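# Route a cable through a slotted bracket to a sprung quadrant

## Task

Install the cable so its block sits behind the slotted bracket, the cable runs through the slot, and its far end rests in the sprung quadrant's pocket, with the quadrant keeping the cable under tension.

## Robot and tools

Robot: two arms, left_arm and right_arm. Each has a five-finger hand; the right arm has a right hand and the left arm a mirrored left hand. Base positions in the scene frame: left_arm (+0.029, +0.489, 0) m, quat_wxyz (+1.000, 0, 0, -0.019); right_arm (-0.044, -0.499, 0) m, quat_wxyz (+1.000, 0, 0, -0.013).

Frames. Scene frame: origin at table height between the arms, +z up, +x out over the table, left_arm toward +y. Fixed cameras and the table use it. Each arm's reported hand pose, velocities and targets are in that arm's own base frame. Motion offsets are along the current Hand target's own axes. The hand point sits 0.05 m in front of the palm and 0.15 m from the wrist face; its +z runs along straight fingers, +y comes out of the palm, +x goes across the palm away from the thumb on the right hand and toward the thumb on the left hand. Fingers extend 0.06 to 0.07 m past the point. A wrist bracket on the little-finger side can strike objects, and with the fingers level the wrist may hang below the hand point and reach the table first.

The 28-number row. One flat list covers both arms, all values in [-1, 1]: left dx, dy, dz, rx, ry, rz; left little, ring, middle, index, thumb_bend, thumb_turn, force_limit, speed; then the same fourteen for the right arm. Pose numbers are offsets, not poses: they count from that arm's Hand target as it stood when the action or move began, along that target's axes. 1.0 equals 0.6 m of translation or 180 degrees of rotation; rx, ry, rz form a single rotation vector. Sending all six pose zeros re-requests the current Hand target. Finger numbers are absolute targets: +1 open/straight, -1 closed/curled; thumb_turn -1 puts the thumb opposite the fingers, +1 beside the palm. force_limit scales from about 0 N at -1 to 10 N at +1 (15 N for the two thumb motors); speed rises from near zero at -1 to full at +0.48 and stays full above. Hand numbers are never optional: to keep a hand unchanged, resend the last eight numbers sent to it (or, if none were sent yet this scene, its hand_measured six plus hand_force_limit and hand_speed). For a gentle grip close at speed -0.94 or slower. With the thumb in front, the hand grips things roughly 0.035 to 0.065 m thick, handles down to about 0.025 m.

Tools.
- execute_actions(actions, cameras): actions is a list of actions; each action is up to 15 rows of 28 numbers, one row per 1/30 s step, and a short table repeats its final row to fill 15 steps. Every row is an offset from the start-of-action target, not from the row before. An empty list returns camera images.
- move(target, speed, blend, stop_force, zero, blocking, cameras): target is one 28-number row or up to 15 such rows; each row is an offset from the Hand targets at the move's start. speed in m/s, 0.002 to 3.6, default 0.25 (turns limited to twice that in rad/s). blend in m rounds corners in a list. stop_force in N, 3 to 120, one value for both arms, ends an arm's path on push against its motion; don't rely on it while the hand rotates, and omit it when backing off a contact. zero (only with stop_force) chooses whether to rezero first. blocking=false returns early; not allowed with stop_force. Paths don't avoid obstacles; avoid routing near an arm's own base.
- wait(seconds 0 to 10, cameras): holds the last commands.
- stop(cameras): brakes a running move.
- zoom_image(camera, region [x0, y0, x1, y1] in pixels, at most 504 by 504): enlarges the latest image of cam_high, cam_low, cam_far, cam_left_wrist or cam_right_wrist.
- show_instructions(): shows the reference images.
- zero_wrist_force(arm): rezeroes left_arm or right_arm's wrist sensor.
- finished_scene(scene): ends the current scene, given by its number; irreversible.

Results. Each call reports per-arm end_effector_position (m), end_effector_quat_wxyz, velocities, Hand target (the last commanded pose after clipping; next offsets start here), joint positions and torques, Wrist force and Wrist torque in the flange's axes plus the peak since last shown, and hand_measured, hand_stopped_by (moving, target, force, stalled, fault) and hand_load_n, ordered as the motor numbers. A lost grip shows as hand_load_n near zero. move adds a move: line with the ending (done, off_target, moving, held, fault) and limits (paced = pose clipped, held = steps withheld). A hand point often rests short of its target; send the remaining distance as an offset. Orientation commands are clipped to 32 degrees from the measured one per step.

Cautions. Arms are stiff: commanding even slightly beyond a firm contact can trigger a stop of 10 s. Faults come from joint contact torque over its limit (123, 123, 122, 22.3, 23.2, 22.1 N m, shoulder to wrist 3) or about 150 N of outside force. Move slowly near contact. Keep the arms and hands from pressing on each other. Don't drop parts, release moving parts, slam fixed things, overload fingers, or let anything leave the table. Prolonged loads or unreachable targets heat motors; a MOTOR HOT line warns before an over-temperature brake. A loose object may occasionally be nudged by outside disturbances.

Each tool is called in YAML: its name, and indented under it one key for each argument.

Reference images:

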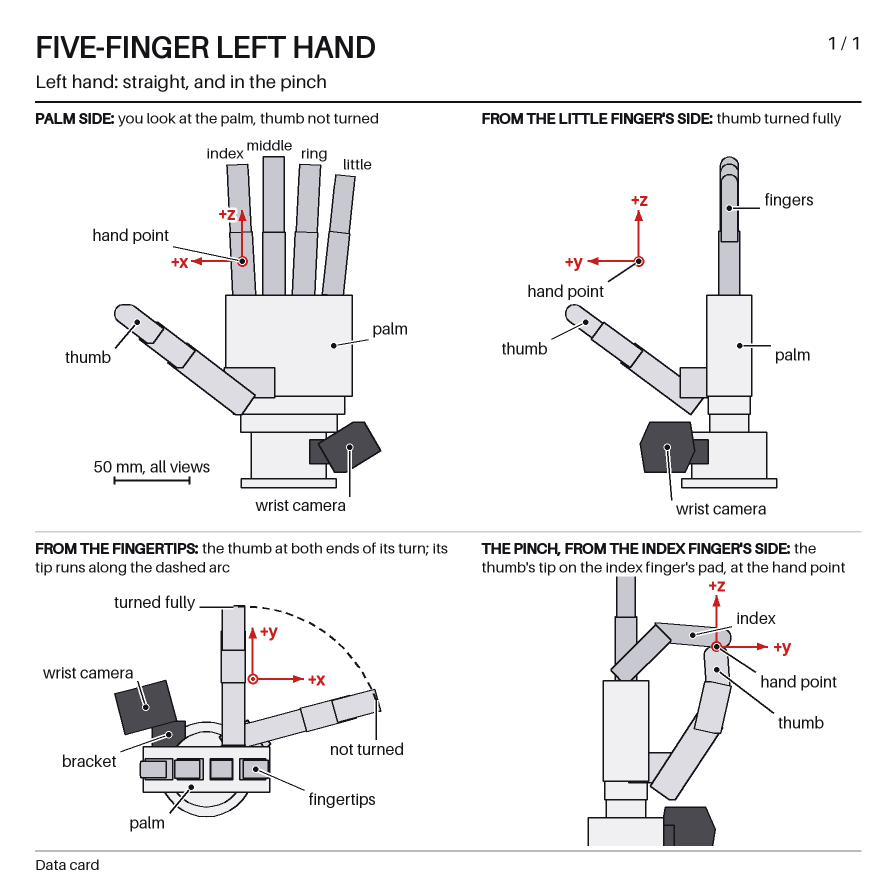

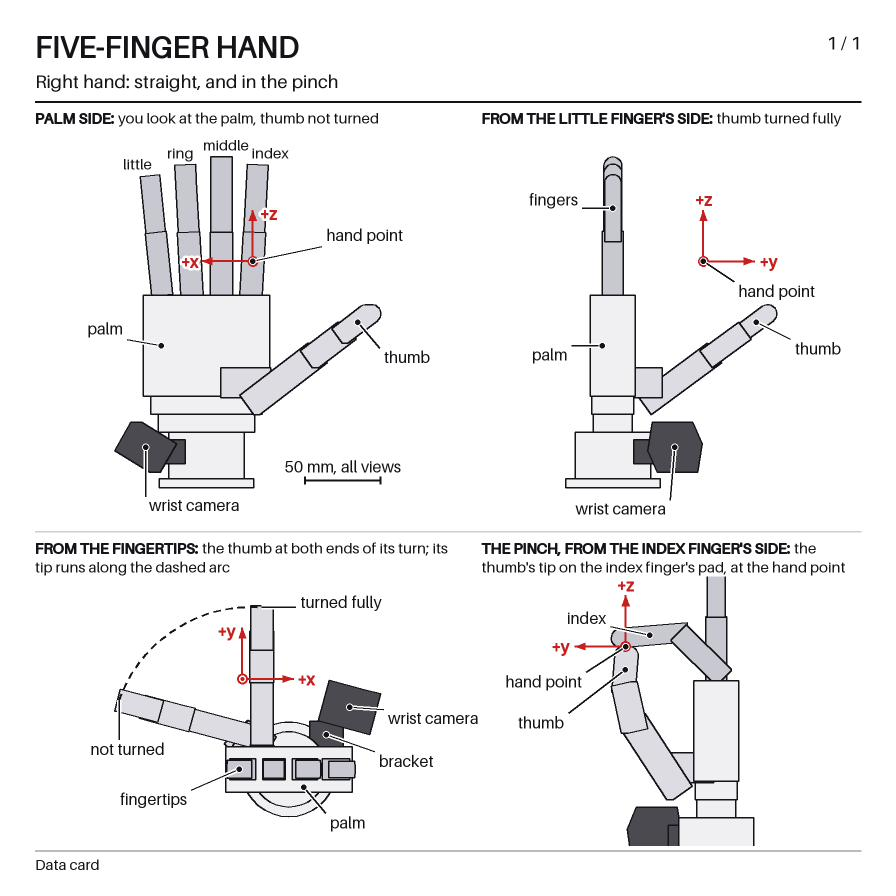

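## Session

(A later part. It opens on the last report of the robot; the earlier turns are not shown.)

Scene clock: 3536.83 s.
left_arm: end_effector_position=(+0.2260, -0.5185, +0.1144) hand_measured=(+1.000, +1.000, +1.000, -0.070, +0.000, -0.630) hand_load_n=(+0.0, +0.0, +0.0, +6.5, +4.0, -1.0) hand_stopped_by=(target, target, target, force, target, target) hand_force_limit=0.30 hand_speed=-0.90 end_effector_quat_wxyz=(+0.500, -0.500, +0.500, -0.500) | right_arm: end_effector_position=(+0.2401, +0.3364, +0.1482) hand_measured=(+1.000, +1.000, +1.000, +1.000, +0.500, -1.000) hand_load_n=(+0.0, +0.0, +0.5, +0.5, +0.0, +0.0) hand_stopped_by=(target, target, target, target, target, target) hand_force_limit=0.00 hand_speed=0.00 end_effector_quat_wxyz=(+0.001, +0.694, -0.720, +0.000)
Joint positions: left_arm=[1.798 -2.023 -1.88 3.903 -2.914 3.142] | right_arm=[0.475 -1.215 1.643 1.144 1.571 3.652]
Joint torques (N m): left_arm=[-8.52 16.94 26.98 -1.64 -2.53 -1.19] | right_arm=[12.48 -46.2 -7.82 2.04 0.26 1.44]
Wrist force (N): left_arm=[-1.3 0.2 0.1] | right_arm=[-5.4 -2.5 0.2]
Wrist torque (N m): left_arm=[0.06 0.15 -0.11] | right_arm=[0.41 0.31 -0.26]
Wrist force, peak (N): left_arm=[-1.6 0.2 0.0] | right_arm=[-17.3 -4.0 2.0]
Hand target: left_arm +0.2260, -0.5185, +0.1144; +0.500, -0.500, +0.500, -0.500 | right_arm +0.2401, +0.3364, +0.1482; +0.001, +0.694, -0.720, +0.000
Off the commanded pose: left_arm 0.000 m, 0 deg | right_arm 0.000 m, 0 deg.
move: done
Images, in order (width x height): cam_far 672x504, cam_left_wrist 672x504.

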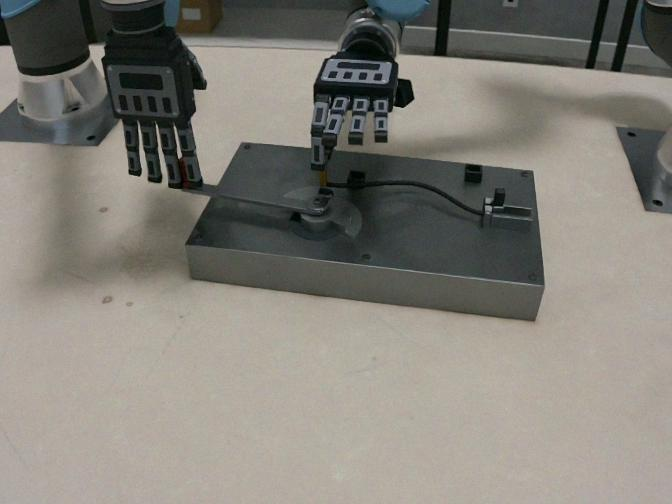

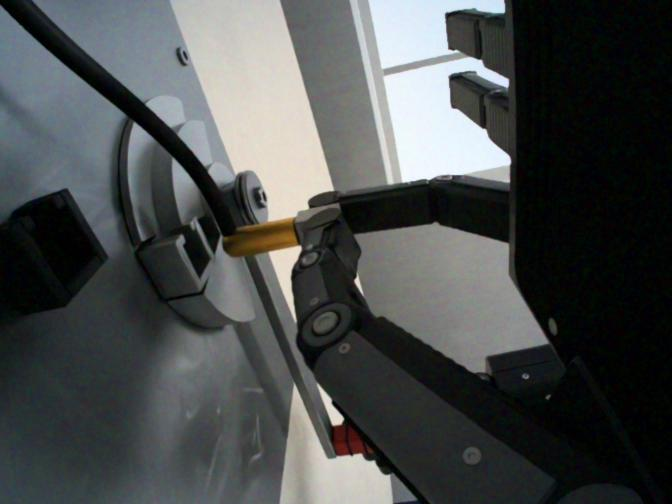

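move:
  target: [-0.0035,0.0083,-0.0025,0,0,0,1,1,1,-0.6,0,-0.63,0.3,-0.9,0,0,0,0,0,0,1,1,1,1,0.5,-1,0,0]
  speed: 0.02
  stop_force: 3
  cameras: ["cam_far","cam_left_wrist"]

zoom_image:
  camera: "cam_far"
  region: [280, 150, 360, 220]

zoom_image:
  camera: "cam_left_wrist"
  region: [150, 160, 330, 320]

Scene clock: 3567.33 s.
left_arm: end_effector_position=(+0.2245, -0.5164, +0.1094) hand_measured=(+1.000, +1.000, +1.000, -0.070, +0.000, -0.630) hand_load_n=(+0.0, +0.0, +0.0, +6.5, +4.0, -1.0) hand_stopped_by=(target, target, target, force, target, target) hand_force_limit=0.30 hand_speed=-0.90 end_effector_quat_wxyz=(+0.500, -0.500, +0.500, -0.500) | right_arm: end_effector_position=(+0.2401, +0.3364, +0.1482) hand_measured=(+1.000, +1.000, +1.000, +1.000, +0.500, -1.000) hand_load_n=(+0.0, +0.0, +0.5, +0.0, +0.0, +0.0) hand_stopped_by=(target, target, target, target, target, target) hand_force_limit=0.00 hand_speed=0.00 end_effector_quat_wxyz=(+0.001, +0.694, -0.720, +0.000)
Joint positions: left_arm=[1.796 -2.028 -1.889 3.917 -2.916 3.142] | right_arm=[0.475 -1.215 1.643 1.144 1.571 3.652]
Joint torques (N m): left_arm=[-10.87 17.58 1.5 2.26 -2.58 0.72] | right_arm=[12.23 -47.49 -6.41 1.91 1.4 1.54]
Wrist force (N): left_arm=[-1.1 0.0 -0.2] | right_arm=[-5.1 -2.6 0.5]
Wrist torque (N m): left_arm=[0.04 0.13 -0.09] | right_arm=[0.40 0.25 -0.24]
Wrist force, peak (N): left_arm=[-1.6 0.5 0.0] | right_arm=[-5.5 -2.9 0.7]
Hand target: left_arm +0.2245, -0.5164, +0.1094; +0.500, -0.500, +0.500, -0.500 | right_arm +0.2401, +0.3364, +0.1482; +0.001, +0.694, -0.720, +0.000
Off the commanded pose: left_arm 0.000 m, 0 deg | right_arm 0.000 m, 0 deg.
move: done
Images, in order (width x height): cam_far 672x504, cam_left_wrist 672x504.

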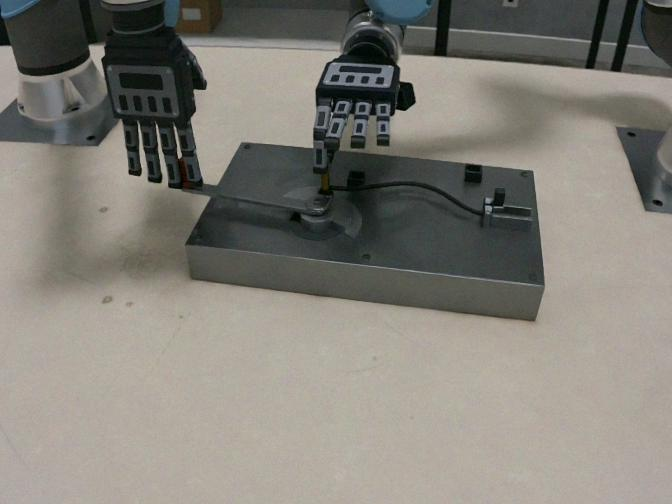

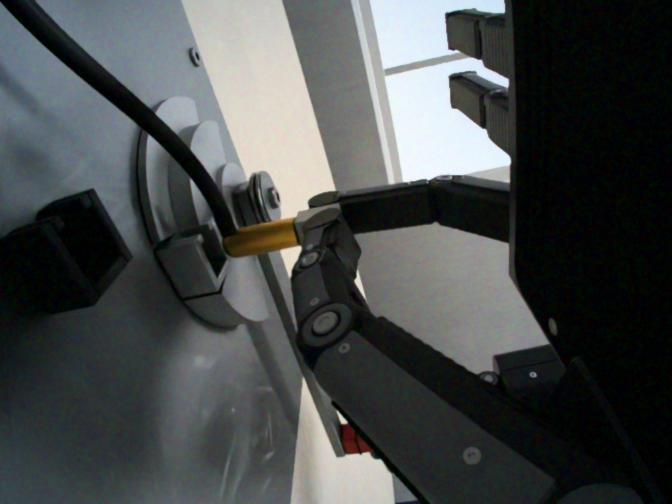

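Scaled by 6.300.

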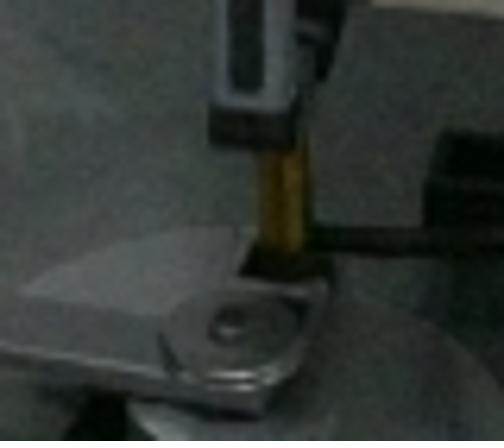

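Scaled by 2.800 from the camera's 672x504 image, which has a finer 960x720 frame.

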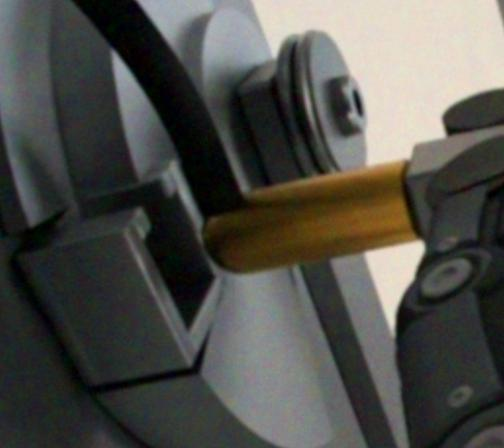

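move:
  target: [0,0.0133,0,0,0,0,1,1,1,-0.6,0,-0.63,0.3,-0.9,0,0,0,0,0,0,1,1,1,1,0.5,-1,0,0]
  speed: 0.015
  stop_force: 3
  cameras: ["cam_far","cam_left_wrist"]

zoom_image:
  camera: "cam_far"
  region: [280, 150, 360, 220]

zoom_image:
  camera: "cam_left_wrist"
  region: [150, 160, 330, 320]

Scene clock: 3584.93 s.
left_arm: end_effector_position=(+0.2245, -0.5164, +0.1015) hand_measured=(+1.000, +1.000, +1.000, -0.070, +0.000, -0.630) hand_load_n=(+0.0, +0.0, -0.5, +6.5, +3.0, -1.0) hand_stopped_by=(target, target, target, force, target, target) hand_force_limit=0.30 hand_speed=-0.90 end_effector_quat_wxyz=(+0.500, -0.500, +0.500, -0.500) | right_arm: end_effector_position=(+0.2401, +0.3364, +0.1482) hand_measured=(+1.000, +1.000, +1.000, +1.000, +0.500, -1.000) hand_load_n=(+0.0, +0.0, +0.5, +0.0, +0.0, +0.0) hand_stopped_by=(target, target, target, target, target, target) hand_force_limit=0.00 hand_speed=0.00 end_effector_quat_wxyz=(+0.001, +0.694, -0.720, +0.000)
Joint positions: left_arm=[1.796 -2.042 -1.895 3.936 -2.916 3.142] | right_arm=[0.475 -1.215 1.643 1.144 1.571 3.652]
Joint torques (N m): left_arm=[-8.56 17.24 1.17 2.21 -2.16 0.72] | right_arm=[13.75 -47.21 -7.91 1.8 1.47 1.53]
Wrist force (N): left_arm=[-0.9 -0.1 -0.2] | right_arm=[-5.3 -2.8 0.3]
Wrist torque (N m): left_arm=[0.04 0.11 -0.09] | right_arm=[0.36 0.27 -0.26]
Wrist force, peak (N): left_arm=[-1.4 -0.2 -0.2] | right_arm=[-5.5 -2.8 0.4]
Hand target: left_arm +0.2245, -0.5164, +0.1015; +0.500, -0.500, +0.500, -0.500 | right_arm +0.2401, +0.3364, +0.1482; +0.001, +0.694, -0.720, +0.000
Off the commanded pose: left_arm 0.000 m, 0 deg | right_arm 0.000 m, 0 deg.
move: done
Images, in order (width x height): cam_far 672x504, cam_left_wrist 672x504.

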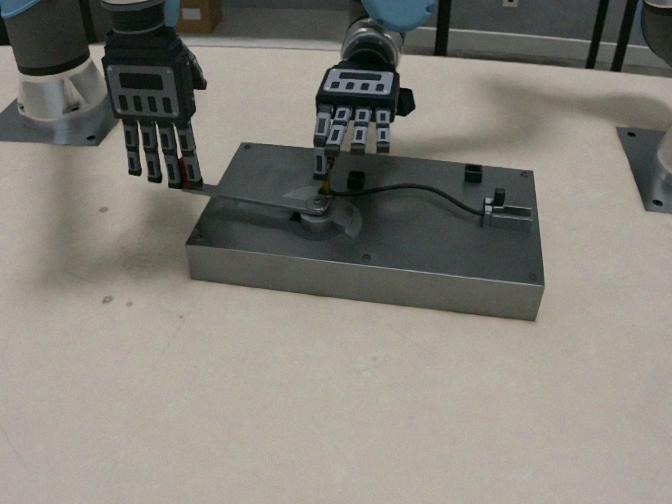

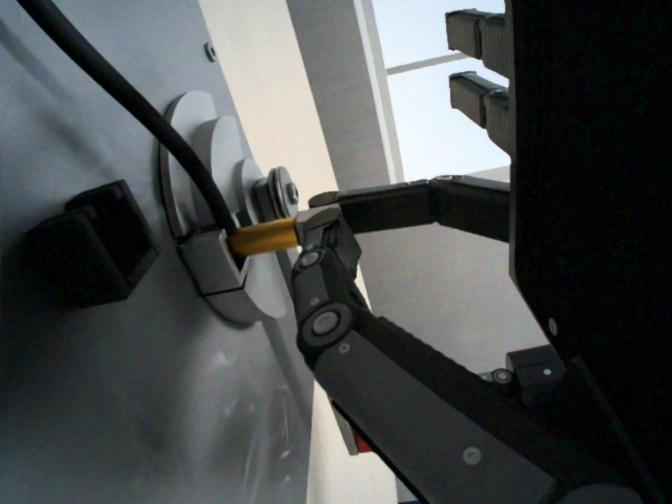

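Scaled by 6.300.

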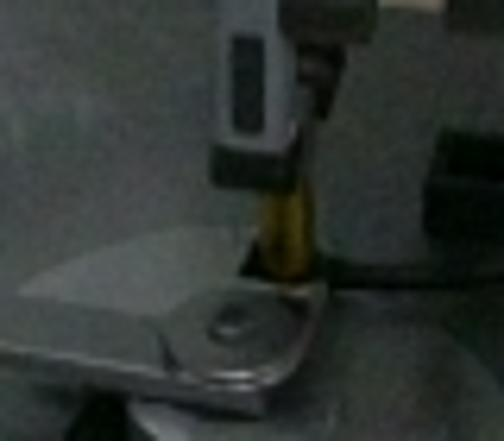

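Scaled by 2.800 from the camera's 672x504 image, which has a finer 960x720 frame.

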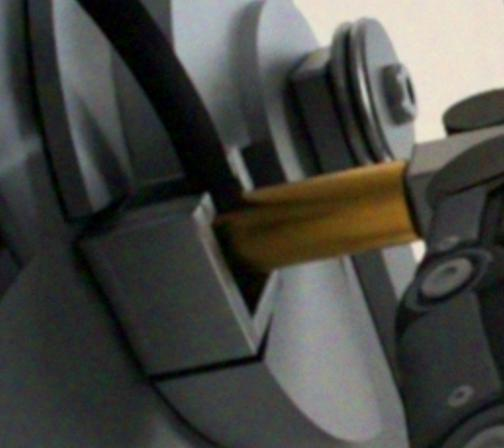

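move:
  target: [0,0.0117,0,0,0,0,1,1,1,-0.6,0,-0.63,0.3,-0.9,0,0,0,0,0,0,1,1,1,1,0.5,-1,0,0]
  speed: 0.015
  stop_force: 3
  cameras: ["cam_far","cam_left_wrist"]

zoom_image:
  camera: "cam_far"
  region: [280, 150, 360, 220]

zoom_image:
  camera: "cam_left_wrist"
  region: [150, 160, 330, 320]

Scene clock: 3594.63 s.
left_arm: end_effector_position=(+0.2245, -0.5164, +0.0954) hand_measured=(+1.000, +1.000, +1.000, -0.070, +0.000, -0.630) hand_load_n=(+0.0, +0.0, +0.0, +7.5, +2.0, -0.5) hand_stopped_by=(target, target, target, force, target, target) hand_force_limit=0.30 hand_speed=-0.90 end_effector_quat_wxyz=(+0.500, -0.500, +0.500, -0.500) | right_arm: end_effector_position=(+0.2401, +0.3364, +0.1482) hand_measured=(+1.000, +1.000, +1.000, +1.000, +0.500, -1.000) hand_load_n=(+0.0, +0.0, +0.5, +0.0, -0.5, +0.0) hand_stopped_by=(target, target, target, target, target, target) hand_force_limit=0.00 hand_speed=0.00 end_effector_quat_wxyz=(+0.001, +0.694, -0.720, +0.000)
Joint positions: left_arm=[1.796 -2.052 -1.898 3.95 -2.916 3.142] | right_arm=[0.475 -1.215 1.643 1.144 1.571 3.652]
Joint torques (N m): left_arm=[-4.88 53.11 25.33 -1.93 -1.31 0.29] | right_arm=[12.49 -45.9 -8.17 2.29 1.42 1.57]
Wrist force (N): left_arm=[-0.3 -2.6 -0.3] | right_arm=[-5.4 -2.4 0.5]
Wrist torque (N m): left_arm=[-0.04 0.06 -0.06] | right_arm=[0.39 0.28 -0.26]
Wrist force, peak (N): left_arm=[-0.5 -6.9 0.1] | right_arm=[-5.7 -2.5 0.9]
Hand target: left_arm +0.2245, -0.5164, +0.0954; +0.500, -0.500, +0.500, -0.500 (not the last commanded pose) | right_arm +0.2401, +0.3364, +0.1482; +0.001, +0.694, -0.720, +0.000
Off the commanded pose: left_arm 0.001 m, 0 deg | right_arm 0.000 m, 0 deg.
move: contact (left_arm)
Images, in order (width x height): cam_far 672x504, cam_left_wrist 672x504.

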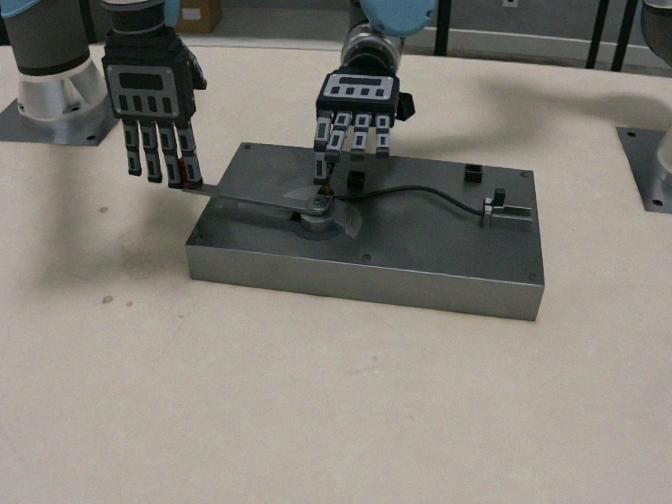

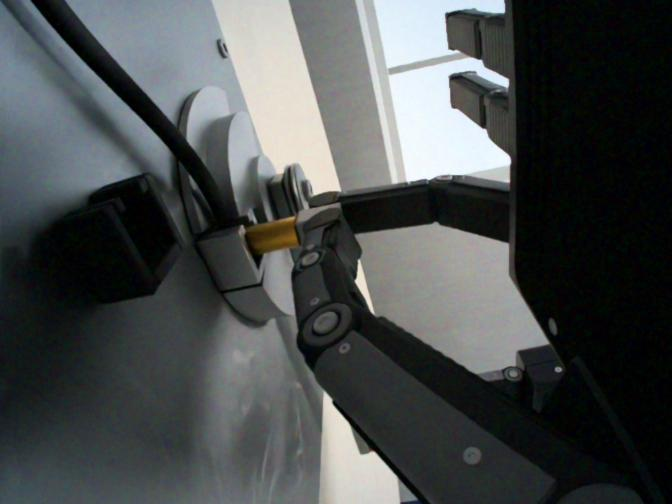

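Scaled by 6.300.

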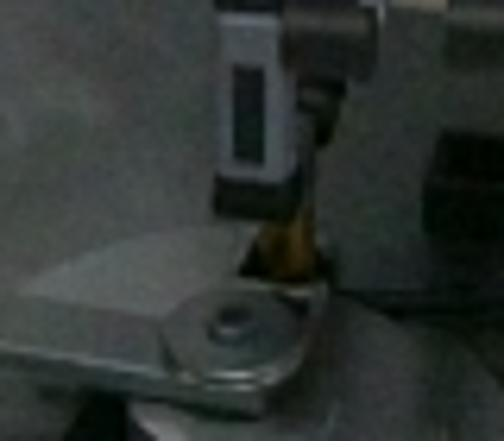

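Scaled by 2.800 from the camera's 672x504 image, which has a finer 960x720 frame.

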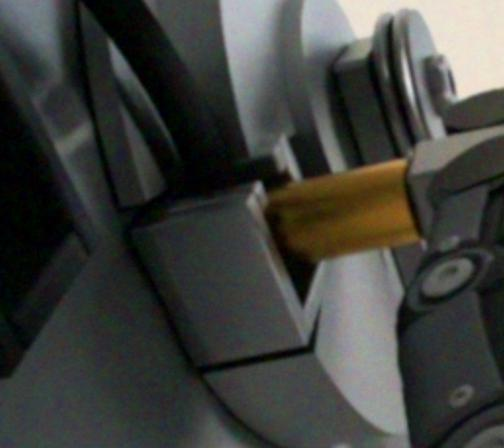

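move:
  target: [0,0,0,0,0,0,1,1,1,0.5,0,-0.63,0,-0.3,0,0,0,0,0,0,1,1,1,1,0.5,-1,0,0]
  cameras: ["cam_far","cam_left_wrist"]

zoom_image:
  camera: "cam_far"
  region: [280, 150, 360, 220]

zoom_image:
  camera: "cam_left_wrist"
  region: [150, 160, 330, 320]

Scene clock: 3608.87 s.
left_arm: end_effector_position=(+0.2245, -0.5164, +0.0954) hand_measured=(+1.000, +1.000, +1.000, +0.500, +0.000, -0.630) hand_load_n=(+0.0, +0.0, +0.0, +0.0, +0.0, +0.0) hand_stopped_by=(target, target, target, target, target, target) hand_force_limit=0.00 hand_speed=-0.30 end_effector_quat_wxyz=(+0.500, -0.500, +0.500, -0.500) | right_arm: end_effector_position=(+0.2401, +0.3364, +0.1482) hand_measured=(+1.000, +1.000, +1.000, +1.000, +0.500, -1.000) hand_load_n=(+0.0, +0.0, +0.5, +0.5, +0.0, +0.5) hand_stopped_by=(target, target, target, target, target, target) hand_force_limit=0.00 hand_speed=0.00 end_effector_quat_wxyz=(+0.001, +0.694, -0.720, +0.000)
Joint positions: left_arm=[1.796 -2.052 -1.898 3.95 -2.916 3.142] | right_arm=[0.475 -1.215 1.643 1.144 1.571 3.652]
Joint torques (N m): left_arm=[-4.58 53.4 24.9 -0.89 -1.31 0.45] | right_arm=[11.36 -44.99 -9.43 3.36 1.45 1.53]
Wrist force (N): left_arm=[-0.2 -0.4 0.0] | right_arm=[-5.4 -2.3 0.3]
Wrist torque (N m): left_arm=[0.01 0.08 -0.10] | right_arm=[0.39 0.28 -0.26]
Wrist force, peak (N): left_arm=[-0.7 -3.2 -0.3] | right_arm=[-5.6 -2.7 0.4]
Hand target: left_arm +0.2245, -0.5164, +0.0954; +0.500, -0.500, +0.500, -0.500 | right_arm +0.2401, +0.3364, +0.1482; +0.001, +0.694, -0.720, +0.000
Off the commanded pose: left_arm 0.000 m, 0 deg | right_arm 0.000 m, 0 deg.
move: done
Images, in order (width x height): cam_far 672x504, cam_left_wrist 672x504.

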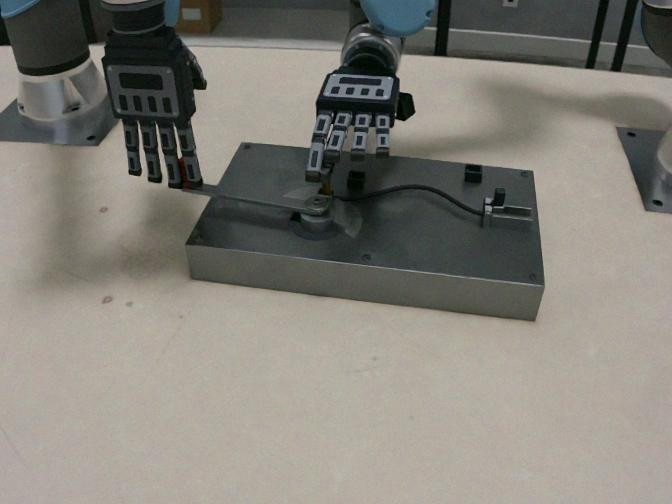

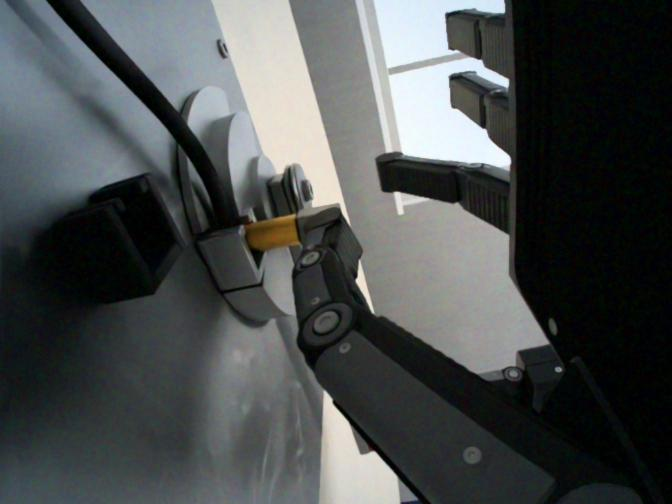

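Scaled by 6.300.

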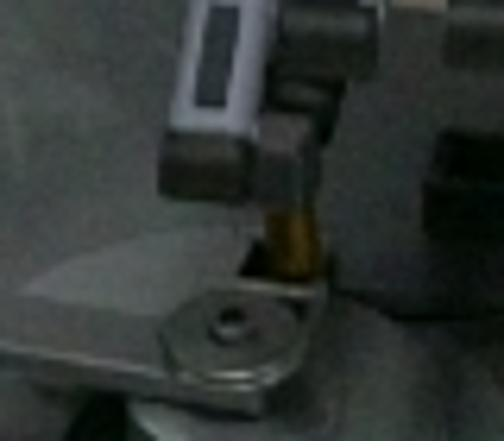

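Scaled by 2.800 from the camera's 672x504 image, which has a finer 960x720 frame.

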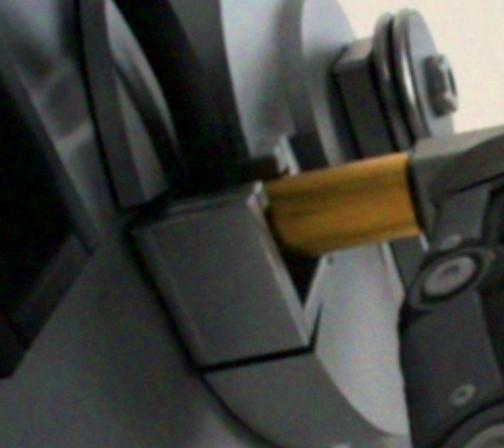

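move:
  target:
    - [0,0,-0.01,0,0,0,1,1,1,0.5,0,-0.63,0,-0.3,0,0,0,0,0,0,1,1,1,1,0.5,-1,0,0]
    - [0,-0.12,-0.01,0,0,0,1,1,1,0.5,0,-0.63,0,-0.3,0,0,0,0,0,0,1,1,1,1,0.5,-1,0,0]
    - [-0.1,-0.2,-0.1,0,0,0,1,1,1,0.5,0,-0.63,0,-0.3,0,0,0,0,0,0,1,1,1,1,0.5,-1,0,0]
  speed: [0.02,0.06,0.15]
  cameras: ["cam_far","cam_left_wrist"]

zoom_image:
  camera: "cam_far"
  region: [280, 150, 360, 220]

zoom_image:
  camera: "cam_far"
  region: [300, 130, 560, 260]

Scene clock: 3625.37 s.
left_arm: end_effector_position=(+0.1645, -0.4564, +0.2154) hand_measured=(+1.000, +1.000, +1.000, +0.500, +0.000, -0.630) hand_load_n=(+0.0, +0.0, -0.5, +0.0, +0.0, +0.0) hand_stopped_by=(target, target, target, target, target, target) hand_force_limit=0.00 hand_speed=-0.30 end_effector_quat_wxyz=(+0.500, -0.500, +0.500, -0.500) | right_arm: end_effector_position=(+0.2401, +0.3364, +0.1482) hand_measured=(+1.000, +1.000, +1.000, +1.000, +0.500, -1.000) hand_load_n=(+0.0, +0.0, +0.5, +0.0, +0.0, +0.0) hand_stopped_by=(target, target, target, target, target, target) hand_force_limit=0.00 hand_speed=0.00 end_effector_quat_wxyz=(+0.001, +0.694, -0.720, +0.000)
Joint positions: left_arm=[1.684 -1.757 -1.934 3.691 -3.028 3.142] | right_arm=[0.475 -1.215 1.643 1.144 1.571 3.652]
Joint torques (N m): left_arm=[-9.99 44.17 4.36 -1.89 -2.86 -1.07] | right_arm=[8.96 -41.6 -11.47 4.73 1.45 1.36]
Wrist force (N): left_arm=[-0.5 -0.5 -0.1] | right_arm=[-5.5 -2.5 0.2]
Wrist torque (N m): left_arm=[-0.06 0.09 -0.12] | right_arm=[0.38 0.29 -0.26]
Wrist force, peak (N): left_arm=[-1.6 -0.8 -0.1] | right_arm=[-5.7 -2.4 0.0]
Hand target: left_arm +0.1645, -0.4564, +0.2155; +0.500, -0.500, +0.500, -0.500 | right_arm +0.2401, +0.3364, +0.1482; +0.001, +0.694, -0.720, +0.000
Off the commanded pose: left_arm 0.000 m, 0 deg | right_arm 0.000 m, 0 deg.
move: done
Images, in order (width x height): cam_far 672x504, cam_left_wrist 672x504.

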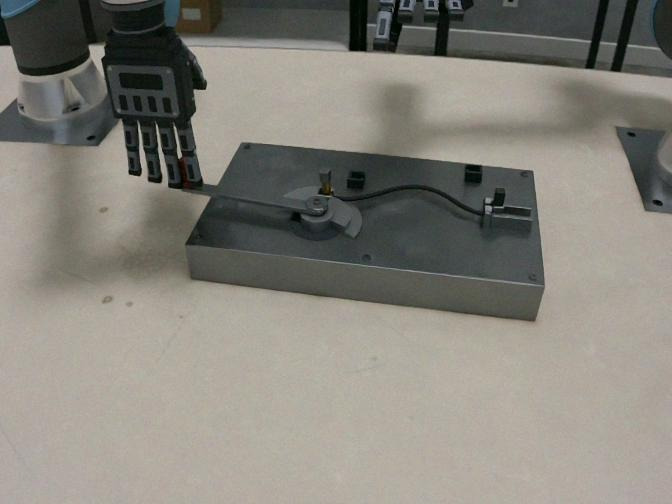

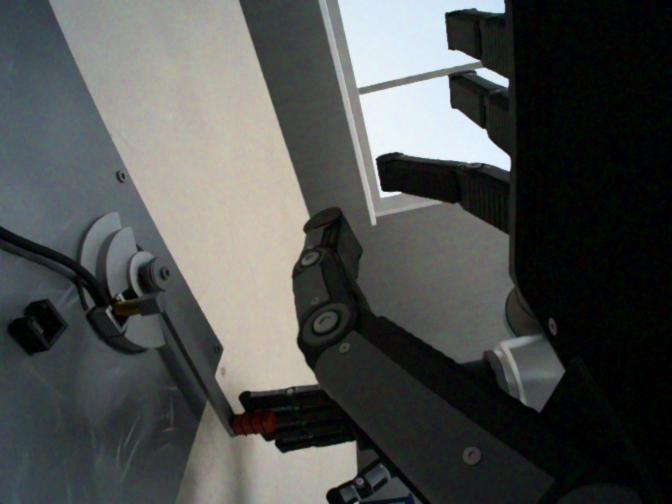

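Scaled by 6.300.

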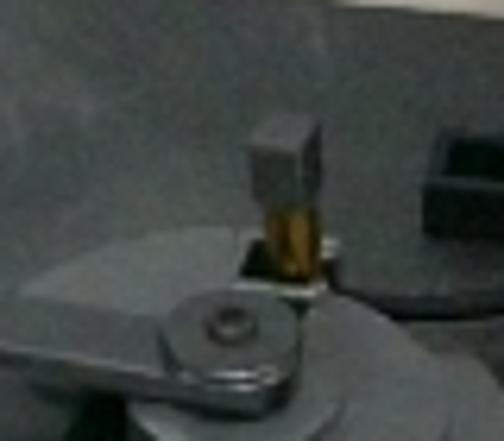

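Scaled by 1.938.

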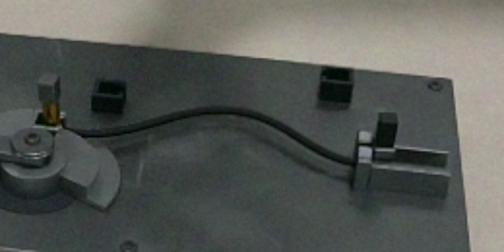

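move:
  target: [0,0,0,0,0,0,1,1,1,0.5,0,-0.63,0,-0.3,0.00887,-0.02218,0,0,0,-0.02778,1,1,1,1,0.5,-1,0,0]
  speed: 0.03

move:
  target: [0,0,0,0,0,0,1,1,1,0.5,0,-0.63,0,-0.3,0.00887,-0.02218,0,0,0,-0.02778,1,1,1,1,0.5,-1,0,0]
  speed: 0.03
  cameras: ["cam_far","cam_left_wrist"]

zoom_image:
  camera: "cam_far"
  region: [280, 130, 540, 260]

Scene clock: 3646.57 s.
left_arm: end_effector_position=(+0.1645, -0.4564, +0.2155) hand_measured=(+1.000, +1.000, +1.000, +0.500, +0.000, -0.630) hand_load_n=(+0.0, +0.0, +0.0, +0.0, +0.0, +0.0) hand_stopped_by=(target, target, target, target, target, target) hand_force_limit=0.00 hand_speed=-0.30 end_effector_quat_wxyz=(+0.500, -0.500, +0.500, -0.500) | right_arm: end_effector_position=(+0.2532, +0.3306, +0.1482) hand_measured=(+1.000, +1.000, +1.000, +1.000, +0.500, -1.000) hand_load_n=(+0.0, +0.0, +0.5, +0.0, +0.0, +0.0) hand_stopped_by=(target, target, target, target, target, target) hand_force_limit=0.00 hand_speed=0.00 end_effector_quat_wxyz=(+0.001, +0.725, -0.689, +0.000)
Joint positions: left_arm=[1.684 -1.757 -1.934 3.69 -3.028 3.141] | right_arm=[0.456 -1.191 1.608 1.155 1.571 3.546]
Joint torques (N m): left_arm=[-9.71 26.83 27.35 -1.92 -2.53 -1.15] | right_arm=[-12.08 -21.86 -24.49 5.79 -0.76 -1.33]
Wrist force (N): left_arm=[-0.5 -0.5 0.3] | right_arm=[-5.9 -2.1 -3.5]
Wrist torque (N m): left_arm=[-0.08 0.12 -0.12] | right_arm=[0.60 0.28 -0.21]
Wrist force, peak (N): left_arm=[-1.0 -1.0 0.3] | right_arm=[-6.1 -2.3 -3.3]
Hand target: left_arm +0.1645, -0.4564, +0.2155; +0.500, -0.500, +0.500, -0.500 | right_arm +0.2532, +0.3306, +0.1482; +0.001, +0.725, -0.689, +0.000
Off the commanded pose: left_arm 0.000 m, 0 deg | right_arm 0.000 m, 0 deg.
move: done

Scene clock: 3648.37 s.
left_arm: end_effector_position=(+0.1645, -0.4564, +0.2155) hand_measured=(+1.000, +1.000, +1.000, +0.500, +0.000, -0.630) hand_load_n=(+0.0, +0.0, +0.0, +0.0, +0.0, +0.0) hand_stopped_by=(target, target, target, target, target, target) hand_force_limit=0.00 hand_speed=-0.30 end_effector_quat_wxyz=(+0.500, -0.500, +0.500, -0.500) | right_arm: end_effector_position=(+0.2668, +0.3260, +0.1482) hand_measured=(+1.000, +1.000, +1.000, +1.000, +0.500, -1.000) hand_load_n=(+0.0, +0.0, +0.5, +0.0, +0.0, +0.0) hand_stopped_by=(target, target, target, target, target, target) hand_force_limit=0.00 hand_speed=0.00 end_effector_quat_wxyz=(+0.001, +0.754, -0.656, +0.000)
Joint positions: left_arm=[1.684 -1.757 -1.934 3.69 -3.028 3.141] | right_arm=[0.442 -1.164 1.569 1.167 1.571 3.445]
Joint torques (N m): left_arm=[-7.24 13.29 26.52 -2.05 -2.22 -1.11] | right_arm=[-12.98 -23.17 -25.76 5.54 0.11 -2.15]
Wrist force (N): left_arm=[-0.5 -0.8 0.2] | right_arm=[-5.3 -2.0 -4.1]
Wrist torque (N m): left_arm=[-0.12 0.11 -0.11] | right_arm=[0.61 0.32 -0.20]
Wrist force, peak (N): left_arm=[-1.1 -0.7 0.2] | right_arm=[-5.4 -1.9 -4.5]
Hand target: left_arm +0.1645, -0.4564, +0.2155; +0.500, -0.500, +0.500, -0.500 | right_arm +0.2668, +0.3260, +0.1482; +0.001, +0.755, -0.656, +0.000
Off the commanded pose: left_arm 0.000 m, 0 deg | right_arm 0.000 m, 0 deg.
move: done
Images, in order (width x height): cam_far 672x504, cam_left_wrist 672x504.

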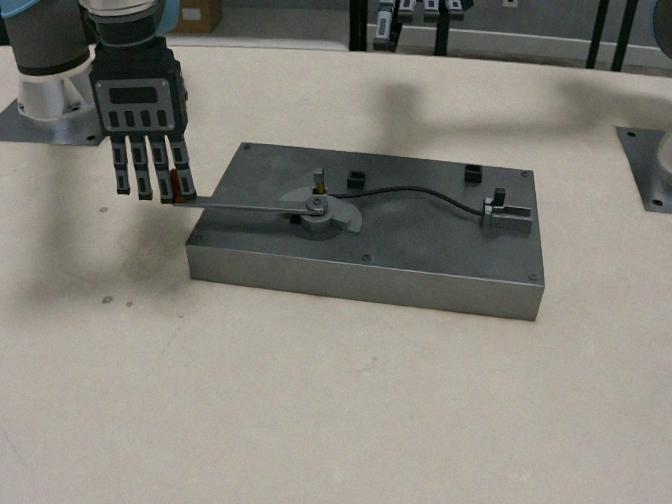

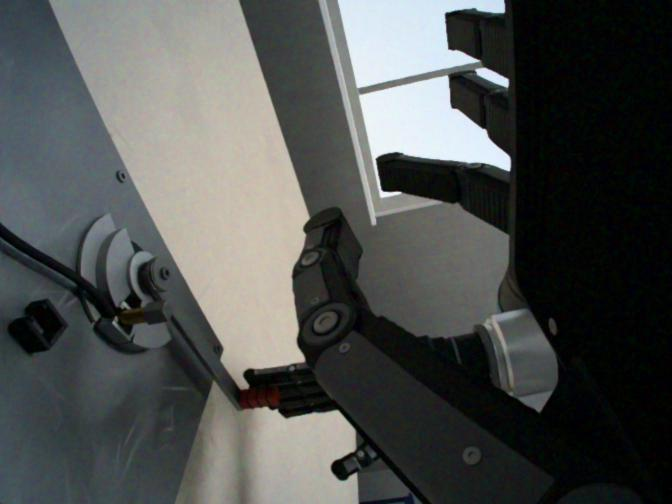

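Scaled by 1.938.

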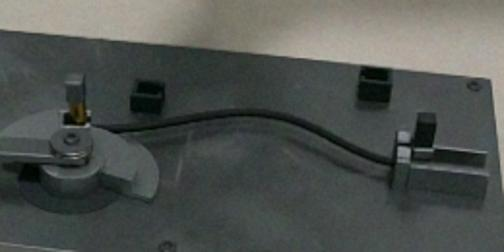

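move:
  target: [0,0,0,0,0,0,1,1,1,0.5,0,-0.63,0,-0.3,0.0072,-0.02218,0,0,0,-0.02778,1,1,1,1,0.5,-1,0,0]
  speed: 0.03

move:
  target: [0,0,0,0,0,0,1,1,1,0.5,0,-0.63,0,-0.3,0.0072,-0.02218,0,0,0,-0.02778,1,1,1,1,0.5,-1,0,0]
  speed: 0.03
  cameras: ["cam_far"]

zoom_image:
  camera: "cam_far"
  region: [280, 130, 540, 260]

Scene clock: 3663.83 s.
left_arm: end_effector_position=(+0.1645, -0.4564, +0.2155) hand_measured=(+1.000, +1.000, +1.000, +0.500, +0.000, -0.630) hand_load_n=(+0.0, -0.5, +0.0, +0.0, +0.0, +0.0) hand_stopped_by=(target, target, target, target, target, target) hand_force_limit=0.00 hand_speed=-0.30 end_effector_quat_wxyz=(+0.500, -0.500, +0.500, -0.500) | right_arm: end_effector_position=(+0.2806, +0.3236, +0.1482) hand_measured=(+1.000, +1.000, +1.000, +1.000, +0.500, -1.000) hand_load_n=(+0.0, +0.0, +0.5, +0.0, +0.0, +0.0) hand_stopped_by=(target, target, target, target, target, target) hand_force_limit=0.00 hand_speed=0.00 end_effector_quat_wxyz=(+0.001, +0.782, -0.623, +0.000)
Joint positions: left_arm=[1.684 -1.757 -1.934 3.69 -3.028 3.141] | right_arm=[0.434 -1.133 1.523 1.182 1.571 3.349]
Joint torques (N m): left_arm=[-4.04 13.69 26.77 -1.94 -1.44 -1.06] | right_arm=[-10.31 -23.36 -24.9 5.22 0.38 -1.39]
Wrist force (N): left_arm=[-1.0 -0.4 0.3] | right_arm=[-1.6 -1.6 -3.1]
Wrist torque (N m): left_arm=[-0.07 0.17 -0.15] | right_arm=[0.54 0.44 0.00]
Wrist force, peak (N): left_arm=[-1.2 -0.4 0.4] | right_arm=[-5.5 -2.1 -4.4]
Hand target: left_arm +0.1645, -0.4564, +0.2155; +0.500, -0.500, +0.500, -0.500 | right_arm +0.2806, +0.3236, +0.1482; +0.001, +0.782, -0.623, +0.000
Off the commanded pose: left_arm 0.000 m, 0 deg | right_arm 0.000 m, 0 deg.
move: done

Scene clock: 3665.63 s.
left_arm: end_effector_position=(+0.1645, -0.4564, +0.2155) hand_measured=(+1.000, +1.000, +1.000, +0.500, +0.000, -0.630) hand_load_n=(+0.0, +0.0, -0.5, +0.0, +0.0, +0.0) hand_stopped_by=(target, target, target, target, target, target) hand_force_limit=0.00 hand_speed=-0.30 end_effector_quat_wxyz=(+0.500, -0.500, +0.500, -0.500) | right_arm: end_effector_position=(+0.2945, +0.3223, +0.1481) hand_measured=(+1.000, +1.000, +1.000, +1.000, +0.500, -1.000) hand_load_n=(+0.0, +0.0, +0.0, +0.0, +0.0, +0.0) hand_stopped_by=(target, target, target, target, target, target) hand_force_limit=0.00 hand_speed=0.00 end_effector_quat_wxyz=(+0.001, +0.809, -0.588, +0.000)
Joint positions: left_arm=[1.684 -1.757 -1.934 3.69 -3.028 3.141] | right_arm=[0.429 -1.1 1.473 1.199 1.571 3.257]
Joint torques (N m): left_arm=[-3.04 13.38 27.24 -1.88 -1.11 -1.16] | right_arm=[-11.85 -25.55 -26.64 5.06 -0.03 -1.46]
Wrist force (N): left_arm=[-0.5 -0.4 0.4] | right_arm=[-1.6 -1.2 -2.6]
Wrist torque (N m): left_arm=[-0.08 0.11 -0.12] | right_arm=[0.52 0.44 0.00]
Wrist force, peak (N): left_arm=[-1.1 -0.9 0.3] | right_arm=[-1.8 -1.6 -3.1]
Hand target: left_arm +0.1645, -0.4564, +0.2155; +0.500, -0.500, +0.500, -0.500 | right_arm +0.2945, +0.3223, +0.1481; +0.001, +0.809, -0.588, +0.000
Off the commanded pose: left_arm 0.000 m, 0 deg | right_arm 0.000 m, 0 deg.
move: done
Images, in order (width x height): cam_far 672x504.

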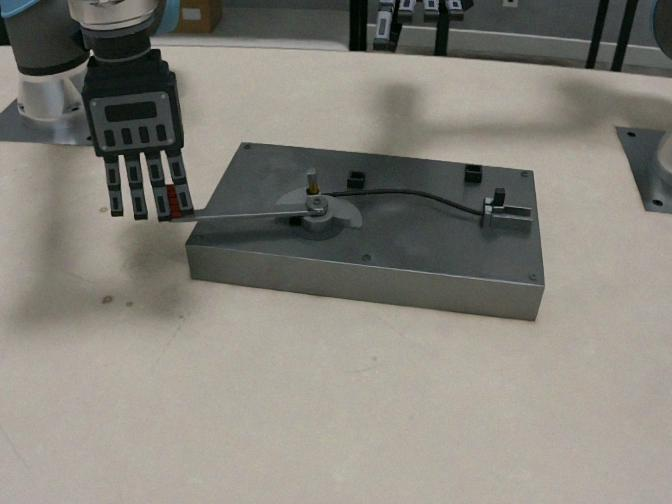

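Scaled by 1.938.

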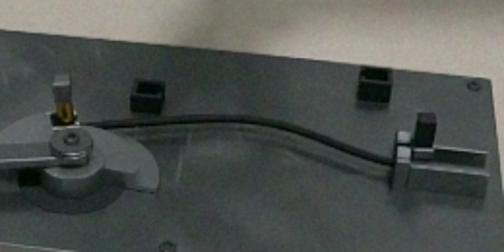

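move:
  target: [0,0,0,0,0,0,1,1,1,0.5,0,-0.63,0,-0.3,0.0066,-0.02218,0,0,0,-0.02778,1,1,1,1,0.5,-1,0,0]
  speed: 0.03
  cameras: ["cam_far"]

zoom_image:
  camera: "cam_far"
  region: [280, 130, 540, 260]

move:
  target: [0,0,0,0,0,0,1,1,1,0.5,0,-0.63,0,-0.3,0.0066,-0.02218,0,0,0,-0.02778,1,1,1,1,0.5,-1,0,0]
  speed: 0.03
  cameras: ["cam_far"]

zoom_image:
  camera: "cam_far"
  region: [280, 130, 540, 260]

Scene clock: 3676.03 s.
left_arm: end_effector_position=(+0.1645, -0.4564, +0.2155) hand_measured=(+1.000, +1.000, +1.000, +0.500, +0.000, -0.630) hand_load_n=(+0.0, +0.0, +0.0, +0.0, +0.0, +0.0) hand_stopped_by=(target, target, target, target, target, target) hand_force_limit=0.00 hand_speed=-0.30 end_effector_quat_wxyz=(+0.500, -0.500, +0.500, -0.500) | right_arm: end_effector_position=(+0.3084, +0.3227, +0.1481) hand_measured=(+1.000, +1.000, +1.000, +1.000, +0.500, -1.000) hand_load_n=(+0.0, +0.0, +0.0, +0.0, +0.0, +0.0) hand_stopped_by=(target, target, target, target, target, target) hand_force_limit=0.00 hand_speed=0.00 end_effector_quat_wxyz=(+0.001, +0.834, -0.552, +0.000)
Joint positions: left_arm=[1.684 -1.757 -1.934 3.69 -3.028 3.141] | right_arm=[0.428 -1.065 1.419 1.218 1.571 3.169]
Joint torques (N m): left_arm=[1.02 14.23 26.49 -1.93 -0.18 -1.09] | right_arm=[-11.15 -26.67 -27.07 5.06 0.9 -1.59]
Wrist force (N): left_arm=[-0.6 -0.2 -0.1] | right_arm=[-1.3 -0.9 -1.4]
Wrist torque (N m): left_arm=[-0.02 0.12 -0.14] | right_arm=[0.44 0.43 0.03]
Wrist force, peak (N): left_arm=[-1.0 -0.6 0.4] | right_arm=[-2.0 -1.3 -2.6]
Hand target: left_arm +0.1645, -0.4564, +0.2155; +0.500, -0.500, +0.500, -0.500 | right_arm +0.3084, +0.3227, +0.1481; +0.001, +0.834, -0.552, +0.000
Off the commanded pose: left_arm 0.000 m, 0 deg | right_arm 0.000 m, 0 deg.
move: done
Images, in order (width x height): cam_far 672x504.

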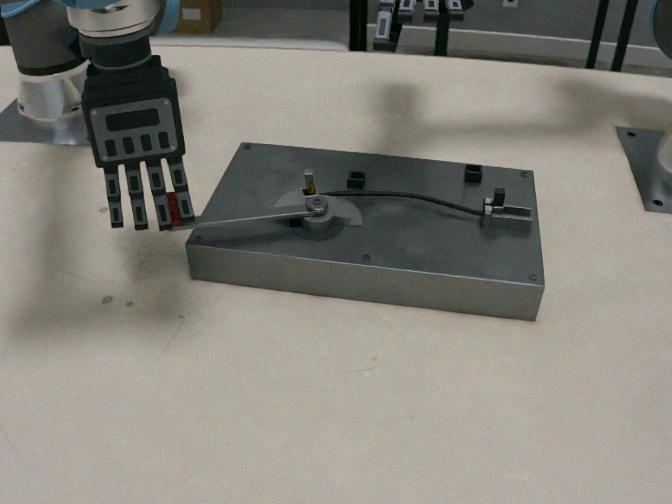

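Scaled by 1.938.

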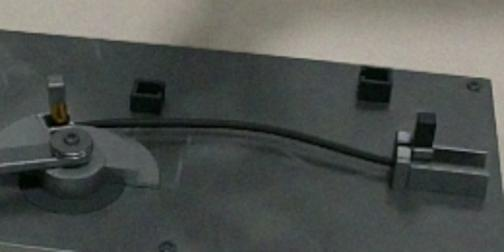

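Scene clock: 3677.80 s.
left_arm: end_effector_position=(+0.1645, -0.4564, +0.2155) hand_measured=(+1.000, +1.000, +1.000, +0.500, +0.000, -0.630) hand_load_n=(+0.0, +0.0, +0.0, +0.0, +0.0, +0.0) hand_stopped_by=(target, target, target, target, target, target) hand_force_limit=0.00 hand_speed=-0.30 end_effector_quat_wxyz=(+0.500, -0.500, +0.500, -0.500) | right_arm: end_effector_position=(+0.3222, +0.3242, +0.1481) hand_measured=(+1.000, +1.000, +1.000, +1.000, +0.500, -1.000) hand_load_n=(+0.0, +0.0, +0.0, +0.0, +0.0, +0.0) hand_stopped_by=(target, target, target, target, target, target) hand_force_limit=0.00 hand_speed=0.00 end_effector_quat_wxyz=(+0.001, +0.857, -0.515, +0.000)
Joint positions: left_arm=[1.684 -1.757 -1.934 3.69 -3.028 3.141] | right_arm=[0.43 -1.029 1.362 1.238 1.571 3.083]
Joint torques (N m): left_arm=[2.87 12.93 26.56 -1.99 0.05 -1.1] | right_arm=[7.45 -28.55 -26.42 4.31 0.73 -1.48]
Wrist force (N): left_arm=[-0.8 -0.4 0.1] | right_arm=[-2.7 1.4 -1.2]
Wrist torque (N m): left_arm=[-0.05 0.15 -0.14] | right_arm=[0.32 0.38 -0.02]
Wrist force, peak (N): left_arm=[-0.8 -0.7 0.2] | right_arm=[-3.4 -0.1 -1.6]
Hand target: left_arm +0.1645, -0.4564, +0.2155; +0.500, -0.500, +0.500, -0.500 | right_arm +0.3222, +0.3242, +0.1481; +0.001, +0.857, -0.515, +0.000
Off the commanded pose: left_arm 0.000 m, 0 deg | right_arm 0.000 m, 0 deg.
move: done
Images, in order (width x height): cam_far 672x504.

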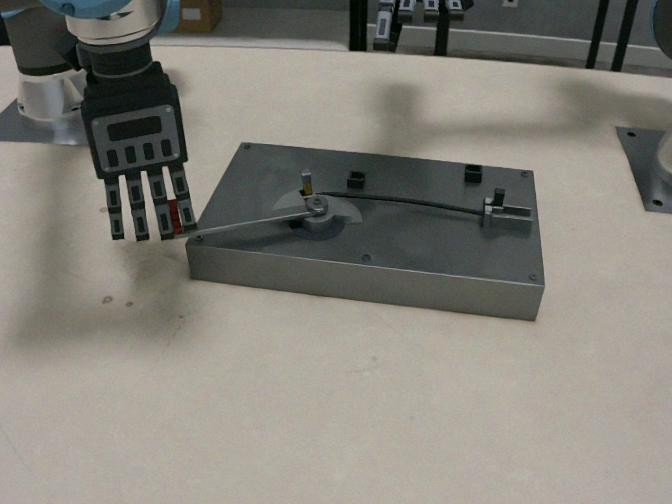

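Scaled by 1.938.

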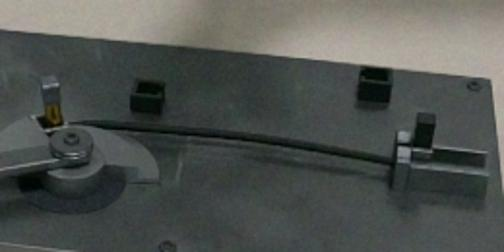

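move:
  target: [0,0,0,0,0,0,1,1,1,0.5,0,-0.63,0,-0.3,-0.0031,0.0087,0,0,0,0.0111,1,1,1,1,0.5,-1,0,0]
  speed: 0.02
  cameras: ["cam_right_wrist"]

Scene clock: 3690.63 s.
left_arm: end_effector_position=(+0.1645, -0.4564, +0.2155) hand_measured=(+1.000, +1.000, +1.000, +0.500, +0.000, -0.630) hand_load_n=(+0.0, +0.0, +0.0, +0.0, +0.0, -0.5) hand_stopped_by=(target, target, target, target, target, target) hand_force_limit=0.00 hand_speed=-0.30 end_effector_quat_wxyz=(+0.500, -0.500, +0.500, -0.500) | right_arm: end_effector_position=(+0.3167, +0.3234, +0.1481) hand_measured=(+1.000, +1.000, +1.000, +1.000, +0.500, -1.000) hand_load_n=(+0.0, +0.0, +0.5, +0.0, +0.0, +0.0) hand_stopped_by=(target, target, target, target, target, target) hand_force_limit=0.00 hand_speed=0.00 end_effector_quat_wxyz=(+0.001, +0.848, -0.530, +0.000)
Joint positions: left_arm=[1.684 -1.757 -1.934 3.69 -3.028 3.141] | right_arm=[0.429 -1.043 1.385 1.23 1.571 3.117]
Joint torques (N m): left_arm=[3.39 13.51 26.73 -2.02 0.7 -1.09] | right_arm=[-8 -55.28 -9.29 1.25 -1 1.76]
Wrist force (N): left_arm=[-0.4 -0.3 0.3] | right_arm=[-1.8 -0.3 -1.1]
Wrist torque (N m): left_arm=[-0.05 0.10 -0.12] | right_arm=[0.38 0.43 -0.08]
Wrist force, peak (N): left_arm=[-1.0 -1.0 0.2] | right_arm=[-3.0 1.5 -1.3]
Hand target: left_arm +0.1645, -0.4564, +0.2155; +0.500, -0.500, +0.500, -0.500 | right_arm +0.3167, +0.3234, +0.1481; +0.001, +0.848, -0.530, +0.000
Off the commanded pose: left_arm 0.000 m, 0 deg | right_arm 0.000 m, 0 deg.
move: done
Images, in order (width x height): cam_right_wrist 672x504.

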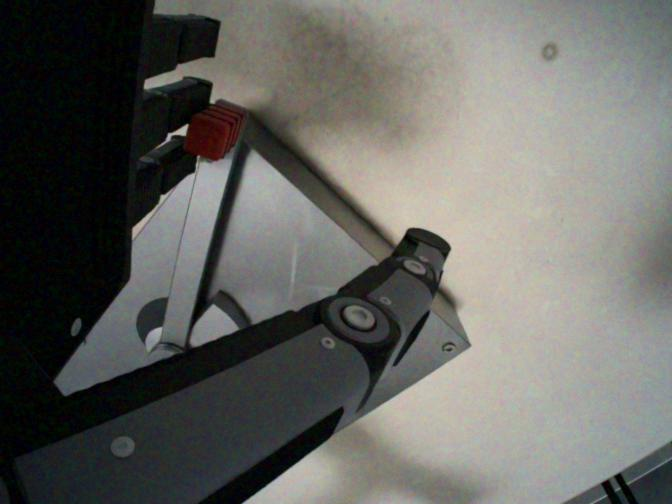

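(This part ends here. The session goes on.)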